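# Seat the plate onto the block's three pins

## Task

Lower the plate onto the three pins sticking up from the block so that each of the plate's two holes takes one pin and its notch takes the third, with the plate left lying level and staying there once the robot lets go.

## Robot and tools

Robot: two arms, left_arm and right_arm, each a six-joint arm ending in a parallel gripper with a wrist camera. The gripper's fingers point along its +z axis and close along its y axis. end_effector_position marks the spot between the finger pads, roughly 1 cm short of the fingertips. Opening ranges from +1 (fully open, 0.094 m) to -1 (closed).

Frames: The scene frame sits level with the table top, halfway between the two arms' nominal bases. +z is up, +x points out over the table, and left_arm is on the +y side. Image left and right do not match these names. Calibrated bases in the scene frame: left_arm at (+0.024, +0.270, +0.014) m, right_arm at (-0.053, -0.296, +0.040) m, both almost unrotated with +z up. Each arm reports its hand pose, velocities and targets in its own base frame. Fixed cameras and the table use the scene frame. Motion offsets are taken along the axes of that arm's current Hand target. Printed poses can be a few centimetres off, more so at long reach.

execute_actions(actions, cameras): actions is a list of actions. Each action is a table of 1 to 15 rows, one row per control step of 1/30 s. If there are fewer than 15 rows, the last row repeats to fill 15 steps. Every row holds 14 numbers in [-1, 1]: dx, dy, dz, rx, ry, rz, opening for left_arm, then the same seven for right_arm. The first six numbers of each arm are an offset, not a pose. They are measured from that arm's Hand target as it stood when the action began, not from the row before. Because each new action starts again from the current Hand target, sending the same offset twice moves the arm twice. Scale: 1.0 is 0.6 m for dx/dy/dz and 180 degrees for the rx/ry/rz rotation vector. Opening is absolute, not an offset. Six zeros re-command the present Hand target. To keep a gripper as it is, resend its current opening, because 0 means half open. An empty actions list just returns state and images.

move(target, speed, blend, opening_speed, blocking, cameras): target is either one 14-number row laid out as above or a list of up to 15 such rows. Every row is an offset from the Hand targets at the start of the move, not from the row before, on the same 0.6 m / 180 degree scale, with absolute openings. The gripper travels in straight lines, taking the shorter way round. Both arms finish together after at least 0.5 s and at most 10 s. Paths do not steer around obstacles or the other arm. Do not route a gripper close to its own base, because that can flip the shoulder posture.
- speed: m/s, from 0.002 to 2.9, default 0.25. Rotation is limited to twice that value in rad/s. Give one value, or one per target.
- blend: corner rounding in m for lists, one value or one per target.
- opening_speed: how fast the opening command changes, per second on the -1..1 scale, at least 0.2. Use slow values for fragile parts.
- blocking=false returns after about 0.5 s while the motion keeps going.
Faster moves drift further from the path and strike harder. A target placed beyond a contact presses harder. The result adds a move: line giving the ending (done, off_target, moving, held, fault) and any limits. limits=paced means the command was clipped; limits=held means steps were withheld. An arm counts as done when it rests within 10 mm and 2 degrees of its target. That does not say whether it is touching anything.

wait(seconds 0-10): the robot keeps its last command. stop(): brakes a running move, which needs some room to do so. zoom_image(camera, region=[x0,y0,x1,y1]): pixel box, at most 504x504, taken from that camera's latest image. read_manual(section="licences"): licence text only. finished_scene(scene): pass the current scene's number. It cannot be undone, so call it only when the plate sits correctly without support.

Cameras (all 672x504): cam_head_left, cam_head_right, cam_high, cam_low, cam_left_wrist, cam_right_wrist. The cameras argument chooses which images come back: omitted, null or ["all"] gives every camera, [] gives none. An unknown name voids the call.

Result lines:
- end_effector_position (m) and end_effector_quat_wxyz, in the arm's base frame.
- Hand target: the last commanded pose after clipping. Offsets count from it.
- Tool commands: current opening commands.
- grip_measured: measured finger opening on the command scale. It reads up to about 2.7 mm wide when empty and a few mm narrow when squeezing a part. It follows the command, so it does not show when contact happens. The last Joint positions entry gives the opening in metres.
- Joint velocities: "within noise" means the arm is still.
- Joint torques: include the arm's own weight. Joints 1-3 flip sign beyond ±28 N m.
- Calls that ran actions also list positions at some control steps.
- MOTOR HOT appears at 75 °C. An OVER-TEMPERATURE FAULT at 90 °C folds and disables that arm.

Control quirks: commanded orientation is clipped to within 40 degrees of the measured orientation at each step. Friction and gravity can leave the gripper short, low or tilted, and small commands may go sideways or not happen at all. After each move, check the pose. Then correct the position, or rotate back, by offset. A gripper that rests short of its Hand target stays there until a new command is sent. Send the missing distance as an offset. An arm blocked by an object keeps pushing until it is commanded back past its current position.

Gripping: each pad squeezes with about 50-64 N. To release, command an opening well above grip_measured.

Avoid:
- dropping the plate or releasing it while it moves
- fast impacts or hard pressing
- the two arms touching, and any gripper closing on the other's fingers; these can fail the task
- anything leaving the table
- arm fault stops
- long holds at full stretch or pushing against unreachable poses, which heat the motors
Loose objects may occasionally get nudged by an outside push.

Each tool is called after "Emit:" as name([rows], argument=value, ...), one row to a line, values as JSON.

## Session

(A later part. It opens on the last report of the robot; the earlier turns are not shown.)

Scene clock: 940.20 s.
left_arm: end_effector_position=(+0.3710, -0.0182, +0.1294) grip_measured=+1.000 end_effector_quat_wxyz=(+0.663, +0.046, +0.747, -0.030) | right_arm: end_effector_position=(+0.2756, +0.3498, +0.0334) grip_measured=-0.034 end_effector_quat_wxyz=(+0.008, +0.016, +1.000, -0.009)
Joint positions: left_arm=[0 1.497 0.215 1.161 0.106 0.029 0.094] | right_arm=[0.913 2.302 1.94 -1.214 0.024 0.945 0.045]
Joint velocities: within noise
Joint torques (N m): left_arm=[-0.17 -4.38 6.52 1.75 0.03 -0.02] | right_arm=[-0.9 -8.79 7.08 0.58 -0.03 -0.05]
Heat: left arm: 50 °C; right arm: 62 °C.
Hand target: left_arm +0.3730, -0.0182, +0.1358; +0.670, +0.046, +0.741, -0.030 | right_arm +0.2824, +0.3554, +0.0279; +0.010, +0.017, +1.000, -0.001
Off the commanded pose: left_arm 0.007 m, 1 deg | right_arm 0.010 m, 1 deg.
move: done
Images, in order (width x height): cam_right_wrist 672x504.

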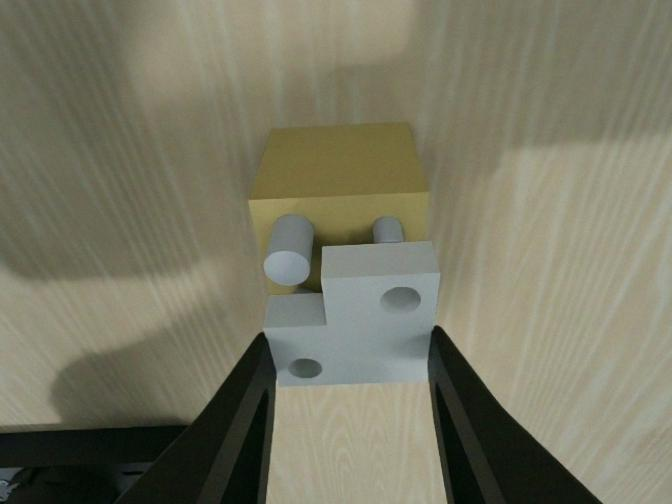

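Emit:
move(target=[0,0,0,0,0,0,1,-0.0026,0.0033,0.004,0,0,0,-0.25], speed=0.05, cameras=["cam_right_wrist"])

Emit:
zoom_image(camera="cam_right_wrist", region=[180, 120, 500, 440])

Scene clock: 945.17 s.
left_arm: end_effector_position=(+0.3710, -0.0182, +0.1294) grip_measured=+1.000 end_effector_quat_wxyz=(+0.663, +0.046, +0.747, -0.030) | right_arm: end_effector_position=(+0.2796, +0.3517, +0.0302) grip_measured=-0.034 end_effector_quat_wxyz=(+0.010, +0.018, +1.000, -0.007)
Joint positions: left_arm=[0 1.497 0.215 1.161 0.106 0.029 0.094] | right_arm=[0.908 2.314 1.948 -1.204 0.023 0.944 0.045]
Joint velocities: within noise
Joint torques (N m): left_arm=[-0.09 -4.38 6.63 1.77 0.05 -0.02] | right_arm=[-0.49 -8.81 7.47 0.49 -0.02 -0.03]
Heat: left arm: 50 °C; right arm: 61 °C.
Hand target: left_arm +0.3730, -0.0182, +0.1358; +0.670, +0.046, +0.741, -0.030 | right_arm +0.2840, +0.3573, +0.0254; +0.010, +0.017, +1.000, -0.001
Off the commanded pose: left_arm 0.007 m, 1 deg | right_arm 0.009 m, 1 deg.
move: done
Images, in order (width x height): cam_right_wrist 672x504.

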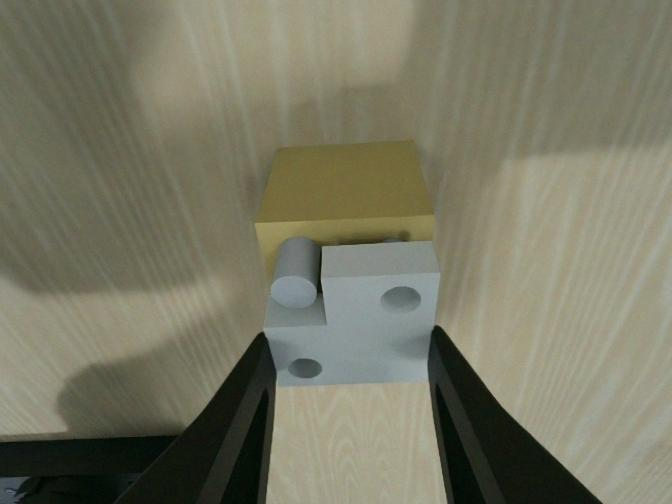

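Scaled by 1.575 from the camera's 672x504 image, which has a finer 960x720 frame.

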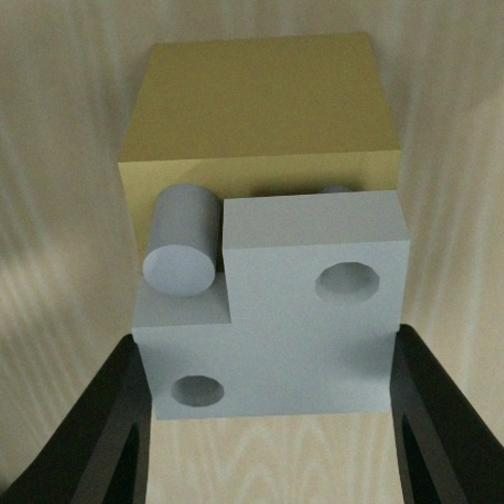

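Emit:
move([
  [0,0,0,0,0,0,1,0.004,-0.004,-0.1,0,0,0,-0.25],
  [0,0,0,0,0,0,1,0.069,-0.083,-0.218,0,0,0,-0.25],
  [0,0,0,0,0,0,1,0.0078,-0.0062,-0.085,0,0,0,-0.25],
  [0,0,0,0,0,0,1,0.0078,-0.0062,-0.018,0,0,0,-0.25],
], speed=0.12, blend=[0.015,0.005,0.015,0], cameras=["cam_right_wrist"])

Emit:
zoom_image(camera="cam_right_wrist", region=[180, 120, 500, 440])

Scene clock: 977.53 s.
left_arm: end_effector_position=(+0.3710, -0.0182, +0.1294) grip_measured=+1.000 end_effector_quat_wxyz=(+0.663, +0.046, +0.747, -0.030) | right_arm: end_effector_position=(+0.2730, +0.3479, +0.0325) grip_measured=-0.034 end_effector_quat_wxyz=(+0.000, +0.015, +1.000, -0.019)
Joint positions: left_arm=[0 1.497 0.215 1.161 0.106 0.029 0.094] | right_arm=[0.914 2.316 1.959 -1.244 0.022 0.944 0.045]
Joint velocities: within noise
Joint torques (N m): left_arm=[-0.02 -4.38 6.53 1.76 0.04 0.01] | right_arm=[-0.66 -11.38 5.63 0.62 -0.03 -0.01]
Heat: left arm: 50 °C; right arm: 58 °C.
Hand target: left_arm +0.3730, -0.0182, +0.1358; +0.670, +0.046, +0.741, -0.030 | right_arm +0.2791, +0.3537, +0.0362; +0.010, +0.017, +1.000, -0.001
Off the commanded pose: left_arm 0.007 m, 1 deg | right_arm 0.009 m, 2 deg.
move: done
Images, in order (width x height): cam_right_wrist 672x504.

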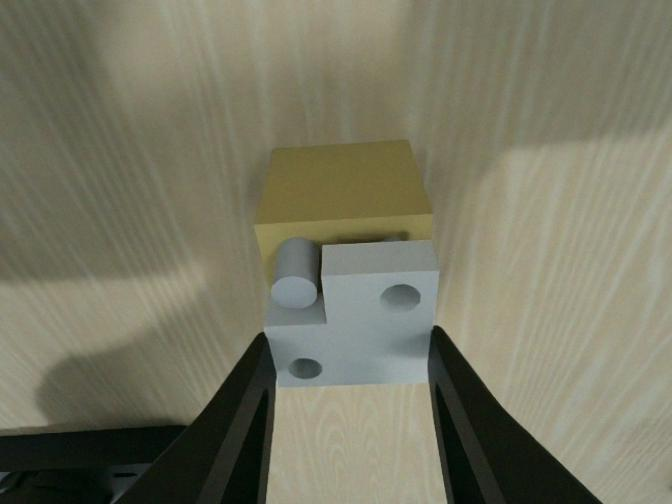

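Scaled by 1.575 from the camera's 672x504 image, which has a finer 960x720 frame.

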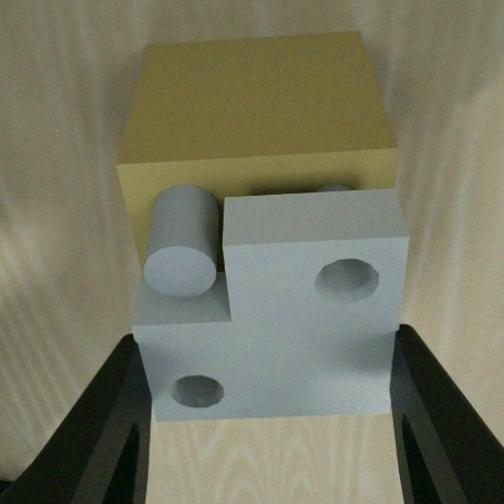

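Emit:
zoom_image(camera="cam_right_wrist", region=[240, 220, 460, 400])

Emit:
execute_actions(actions=[], cameras=["cam_low","cam_high","cam_head_right"])

Emit:
zoom_image(camera="cam_low", region=[220, 230, 300, 310])

Scaled by 2.291 from the camera's 672x504 image, which has a finer 960x720 frame.

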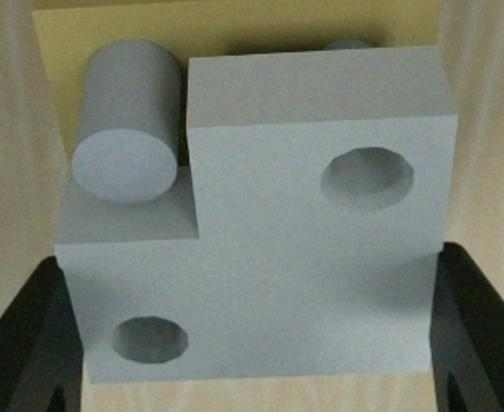

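Scene clock: 987.73 s.
left_arm: end_effector_position=(+0.3710, -0.0182, +0.1294) grip_measured=+1.000 end_effector_quat_wxyz=(+0.663, +0.046, +0.747, -0.030) | right_arm: end_effector_position=(+0.2730, +0.3479, +0.0325) grip_measured=-0.034 end_effector_quat_wxyz=(+0.000, +0.015, +1.000, -0.019)
Joint positions: left_arm=[0 1.497 0.215 1.161 0.106 0.029 0.094] | right_arm=[0.914 2.316 1.959 -1.244 0.022 0.944 0.045]
Joint velocities: within noise
Joint torques (N m): left_arm=[-0.18 -4.48 6.53 1.79 0.05 -0.01] | right_arm=[-0.69 -11.33 5.68 0.61 -0.01 0.01]
Heat: left arm: 50 °C; right arm: 57 °C.
Hand target: left_arm +0.3730, -0.0182, +0.1358; +0.670, +0.046, +0.741, -0.030 | right_arm +0.2791, +0.3537, +0.0362; +0.010, +0.017, +1.000, -0.001
Tool commands: left_gripper/opening=+1.0 right_gripper/opening=-0.25
Off the commanded pose: left_arm 0.007 m, 1 deg | right_arm 0.009 m, 2 deg.
Images, in order (width x height): cam_head_right 672x504, cam_high 672x504, cam_low 672x504.

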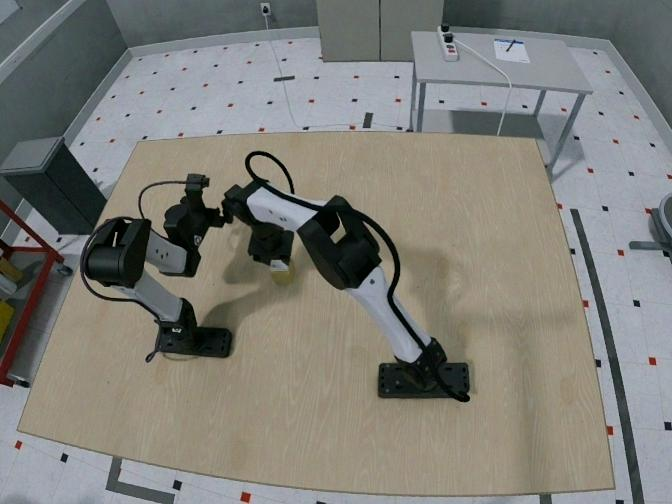

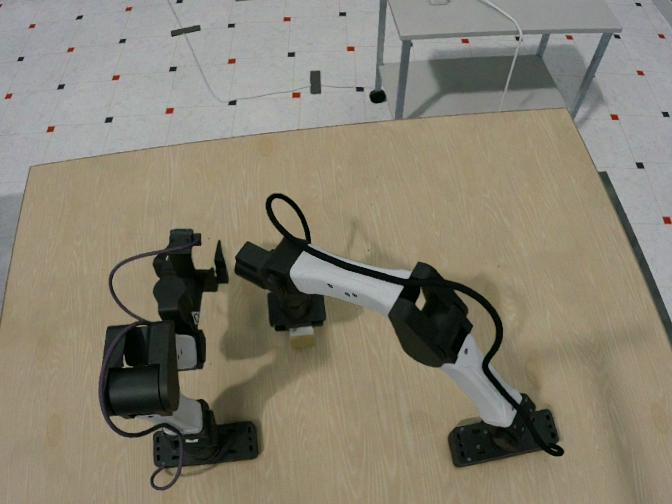

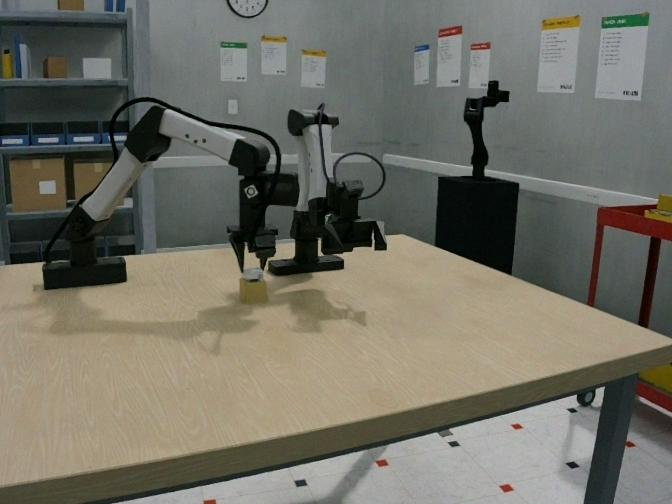

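Scaled by 6.300 from the camera's 672x504 image, which has a finer 960x720 frame.

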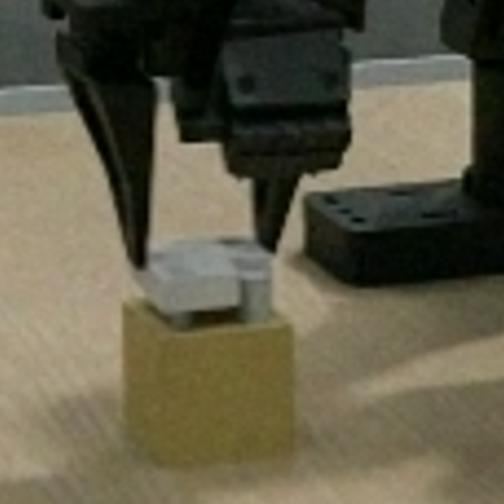

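Emit:
move(target=[0,0,0,0,0,0,1,0,0,0.012,0,0,0,-0.25], speed=0.04, cameras=["cam_right_wrist","cam_low"])

Emit:
zoom_image(camera="cam_low", region=[220, 230, 300, 310])

Scene clock: 996.67 s.
left_arm: end_effector_position=(+0.3710, -0.0182, +0.1294) grip_measured=+1.000 end_effector_quat_wxyz=(+0.663, +0.046, +0.747, -0.030) | right_arm: end_effector_position=(+0.2733, +0.3483, +0.0310) grip_measured=-0.034 end_effector_quat_wxyz=(+0.001, +0.015, +1.000, -0.017)
Joint positions: left_arm=[0 1.497 0.215 1.161 0.106 0.029 0.094] | right_arm=[0.914 2.316 1.954 -1.236 0.022 0.944 0.045]
Joint velocities: within noise
Joint torques (N m): left_arm=[-0.06 -4.33 6.63 1.81 0.04 0] | right_arm=[-0.7 -10.99 4.41 0.8 -0.03 -0.01]
Heat: left arm: 50 °C; right arm: 57 °C.
Hand target: left_arm +0.3730, -0.0182, +0.1358; +0.670, +0.046, +0.741, -0.030 | right_arm +0.2792, +0.3537, +0.0290; +0.010, +0.017, +1.000, -0.001
Off the commanded pose: left_arm 0.007 m, 1 deg | right_arm 0.008 m, 2 deg.
move: done
Images, in order (width x height): cam_low 672x504, cam_right_wrist 672x504.

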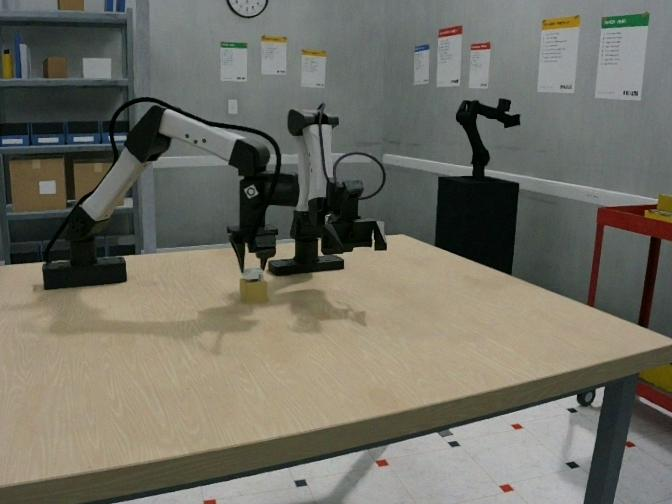

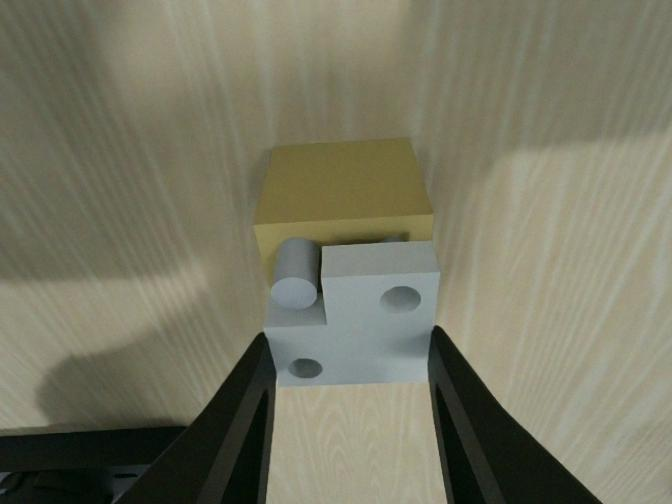

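Scaled by 6.300 from the camera's 672x504 image, which has a finer 960x720 frame.

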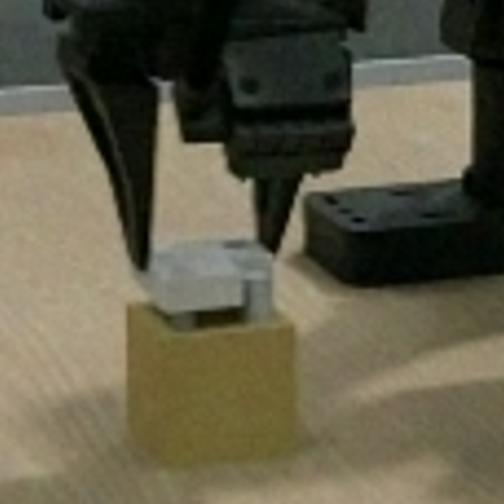

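Emit:
move(target=[0,0,0,0,0,0,1,0,0,0.013,0,0,0,-0.25], speed=0.04, cameras=["cam_right_wrist","cam_low"])

Emit:
zoom_image(camera="cam_low", region=[220, 230, 300, 310])

Emit:
zoom_image(camera="cam_right_wrist", region=[180, 120, 500, 440])

Scene clock: 1004.13 s.
left_arm: end_effector_position=(+0.3710, -0.0182, +0.1294) grip_measured=+1.000 end_effector_quat_wxyz=(+0.663, +0.046, +0.747, -0.030) | right_arm: end_effector_position=(+0.2731, +0.3481, +0.0297) grip_measured=-0.034 end_effector_quat_wxyz=(+0.001, +0.015, +1.000, -0.018)
Joint positions: left_arm=[0 1.497 0.215 1.161 0.106 0.029 0.094] | right_arm=[0.914 2.316 1.948 -1.231 0.022 0.944 0.045]
Joint velocities: within noise
Joint torques (N m): left_arm=[-0.08 -4.48 6.49 1.77 0.04 0.01] | right_arm=[-0.69 -10.56 3.25 0.99 -0.02 0.01]
Heat: left arm: 50 °C; right arm: 57 °C.
Hand target: left_arm +0.3730, -0.0182, +0.1358; +0.670, +0.046, +0.741, -0.030 | right_arm +0.2794, +0.3537, +0.0212; +0.010, +0.017, +1.000, -0.002
Off the commanded pose: left_arm 0.007 m, 1 deg | right_arm 0.012 m, 2 deg.
move: off_target (right_arm)
Images, in order (width x height): cam_low 672x504, cam_right_wrist 672x504.

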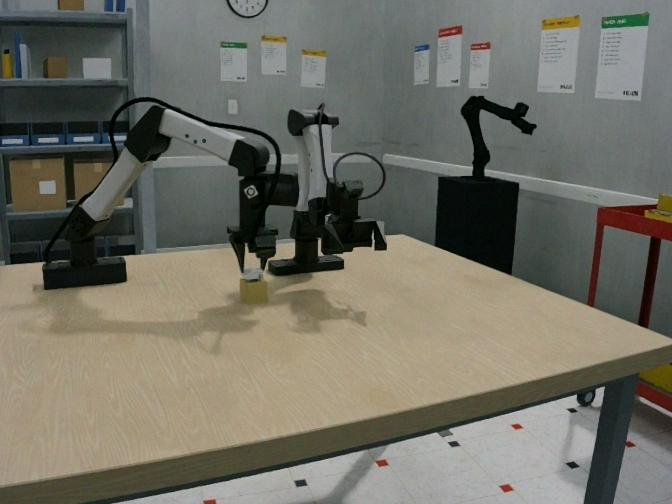

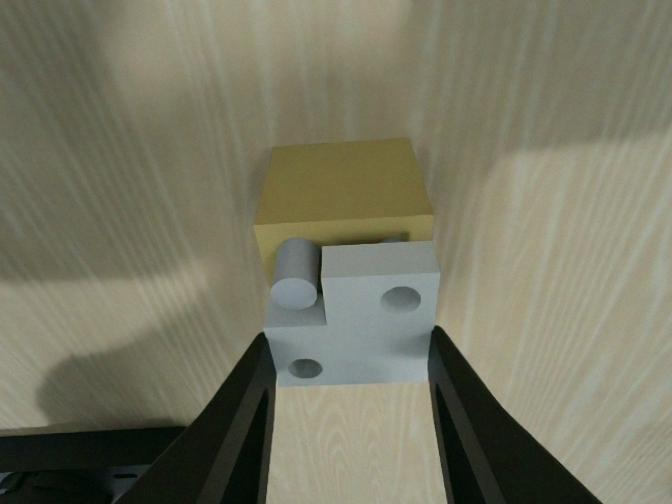

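Scaled by 6.300 from the camera's 672x504 image, which has a finer 960x720 frame.

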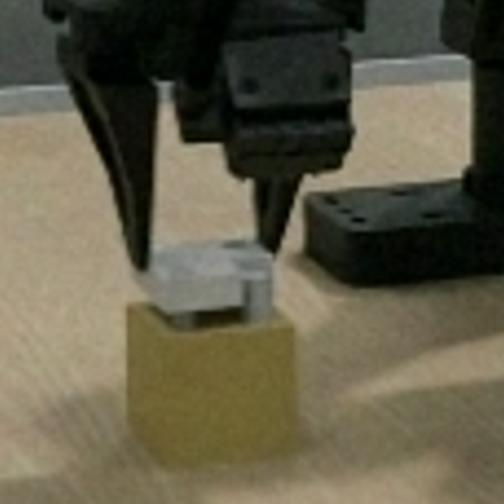

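Scaled by 1.575 from the camera's 672x504 image, which has a finer 960x720 frame.

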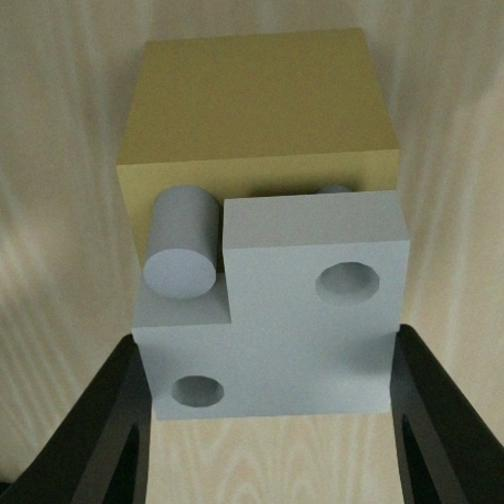

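Emit:
move(target=[0,0,0,0,0,0,1,-0.0085,-0.0085,-0.013,0,0,0,0.3], speed=0.04, opening_speed=0.3, cameras=["cam_right_wrist","cam_low"])

Emit:
zoom_image(camera="cam_low", region=[220, 230, 300, 310])

Emit:
zoom_image(camera="cam_right_wrist", region=[180, 120, 500, 440])

Scene clock: 1015.60 s.
left_arm: end_effector_position=(+0.3710, -0.0182, +0.1294) grip_measured=+1.000 end_effector_quat_wxyz=(+0.663, +0.046, +0.747, -0.030) | right_arm: end_effector_position=(+0.2801, +0.3479, +0.0279) grip_measured=+0.298 end_effector_quat_wxyz=(+0.001, +0.018, +1.000, -0.007)
Joint positions: left_arm=[0 1.497 0.215 1.161 0.106 0.029 0.094] | right_arm=[0.897 2.316 1.942 -1.206 0.01 0.933 0.061]
Joint velocities: within noise
Joint torques (N m): left_arm=[-0.05 -4.37 6.54 1.78 0.05 0.02] | right_arm=[-0.57 -11.34 4.78 0.6 0.05 -0.06]
Heat: left arm: 50 °C; right arm: 56 °C.
Hand target: left_arm +0.3730, -0.0182, +0.1358; +0.670, +0.046, +0.741, -0.030 | right_arm +0.2842, +0.3484, +0.0291; +0.010, +0.017, +1.000, -0.001
Off the commanded pose: left_arm 0.007 m, 1 deg | right_arm 0.004 m, 1 deg.
move: done
Images, in order (width x height): cam_low 672x504, cam_right_wrist 672x504.

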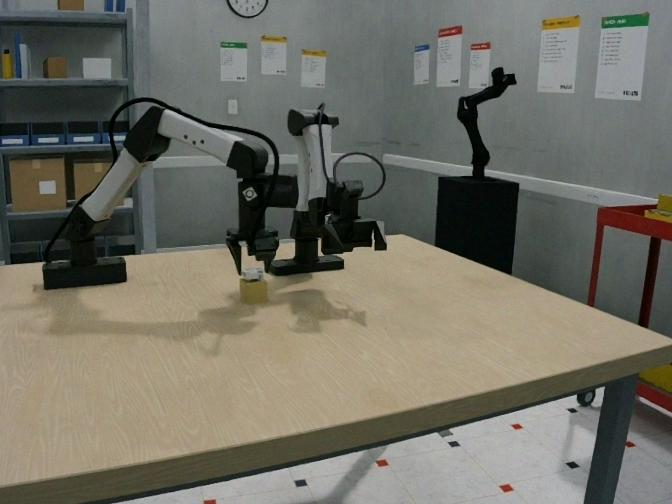

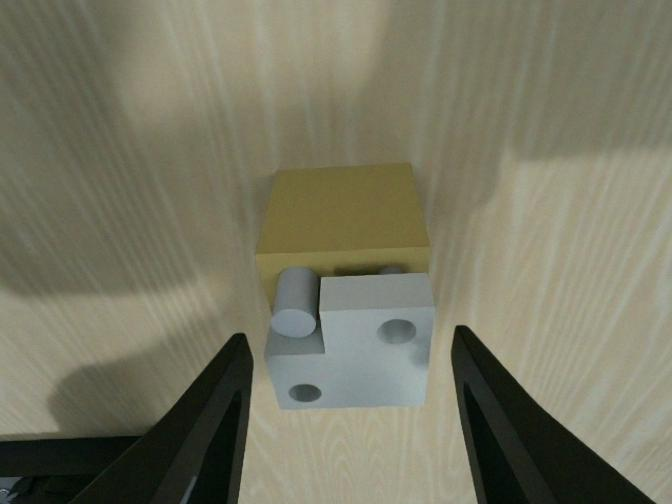

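Scaled by 6.300 from the camera's 672x504 image, which has a finer 960x720 frame.

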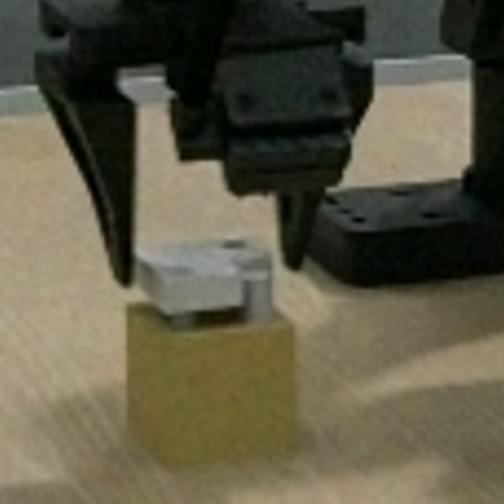

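Scaled by 1.575 from the camera's 672x504 image, which has a finer 960x720 frame.

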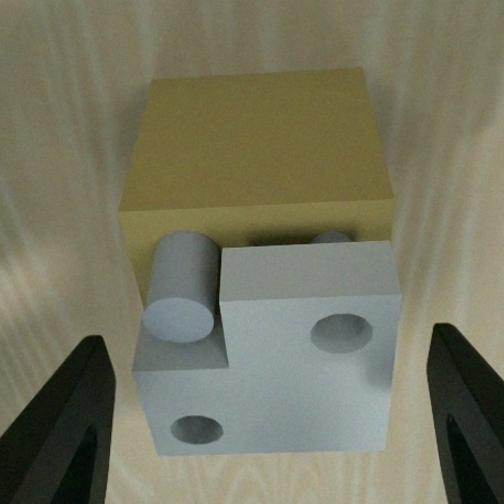

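Emit:
move(target=[0,0,0,0,0,0,1,-0.005,0,-0.12,0,0,0,0.5], speed=0.1, opening_speed=0.3, cameras=["cam_right_wrist","cam_low"])

Emit:
zoom_image(camera="cam_right_wrist", region=[220, 220, 460, 420])

Emit:
zoom_image(camera="cam_low", region=[220, 240, 290, 310])

Scene clock: 1023.43 s.
left_arm: end_effector_position=(+0.3710, -0.0182, +0.1294) grip_measured=+1.000 end_effector_quat_wxyz=(+0.663, +0.046, +0.747, -0.030) | right_arm: end_effector_position=(+0.2797, +0.3475, +0.0908) grip_measured=+0.498 end_effector_quat_wxyz=(+0.000, +0.016, +1.000, -0.009)
Joint positions: left_arm=[0 1.497 0.215 1.161 0.106 0.029 0.094] | right_arm=[0.897 2.316 2.192 -1.461 0.01 0.93 0.07]
Joint velocities: within noise
Joint torques (N m): left_arm=[-0.12 -4.44 6.52 1.78 0.05 -0.02] | right_arm=[-0.87 -10.85 8.55 0.24 0.1 -0.05]
Heat: left arm: 50 °C; right arm: 57 °C.
Hand target: left_arm +0.3730, -0.0182, +0.1358; +0.670, +0.046, +0.741, -0.030 | right_arm +0.2858, +0.3486, +0.1011; +0.010, +0.017, +1.000, -0.001
Off the commanded pose: left_arm 0.007 m, 1 deg | right_arm 0.012 m, 1 deg.
move: off_target (right_arm)
Images, in order (width x height): cam_low 672x504, cam_right_wrist 672x504.

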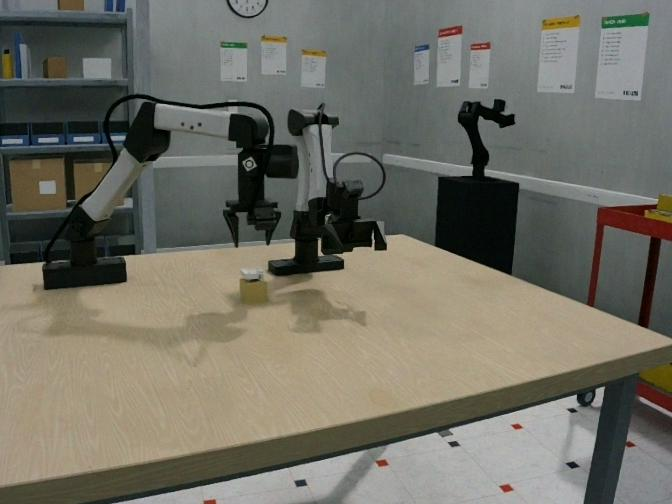

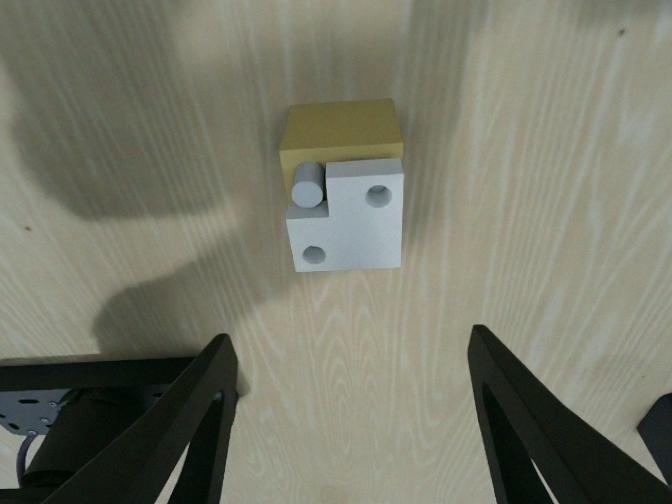

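Scaled by 2.100 from the camera's 672x504 image, which has a finer 960x720 frame.

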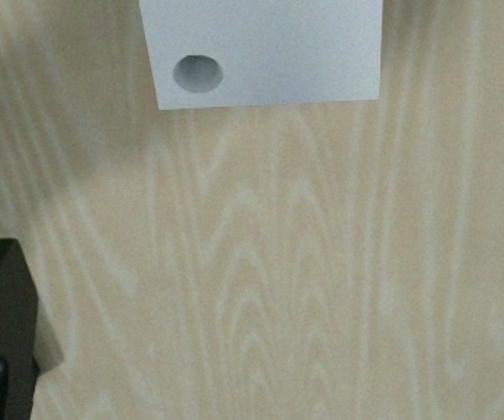

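Scaled by 7.200 from the camera's 672x504 image, which has a finer 960x720 frame.

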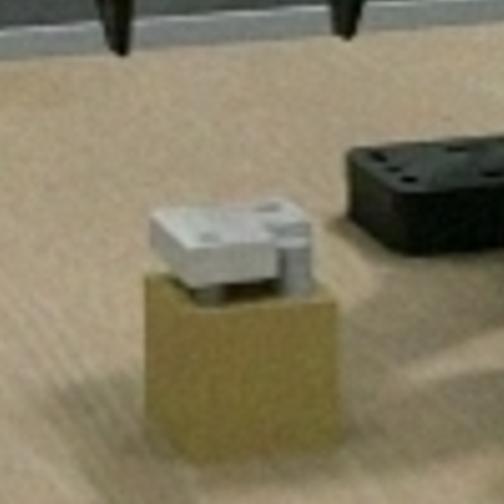

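Emit:
zoom_image(camera="cam_right_wrist", region=[270, 130, 420, 280])

Scaled by 3.360 from the camera's 672x504 image, which has a finer 960x720 frame.

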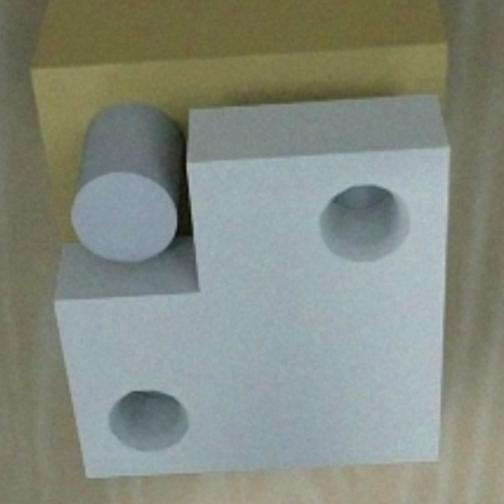

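Emit:
finished_scene(scene=1)

The scene is finished: the task was done.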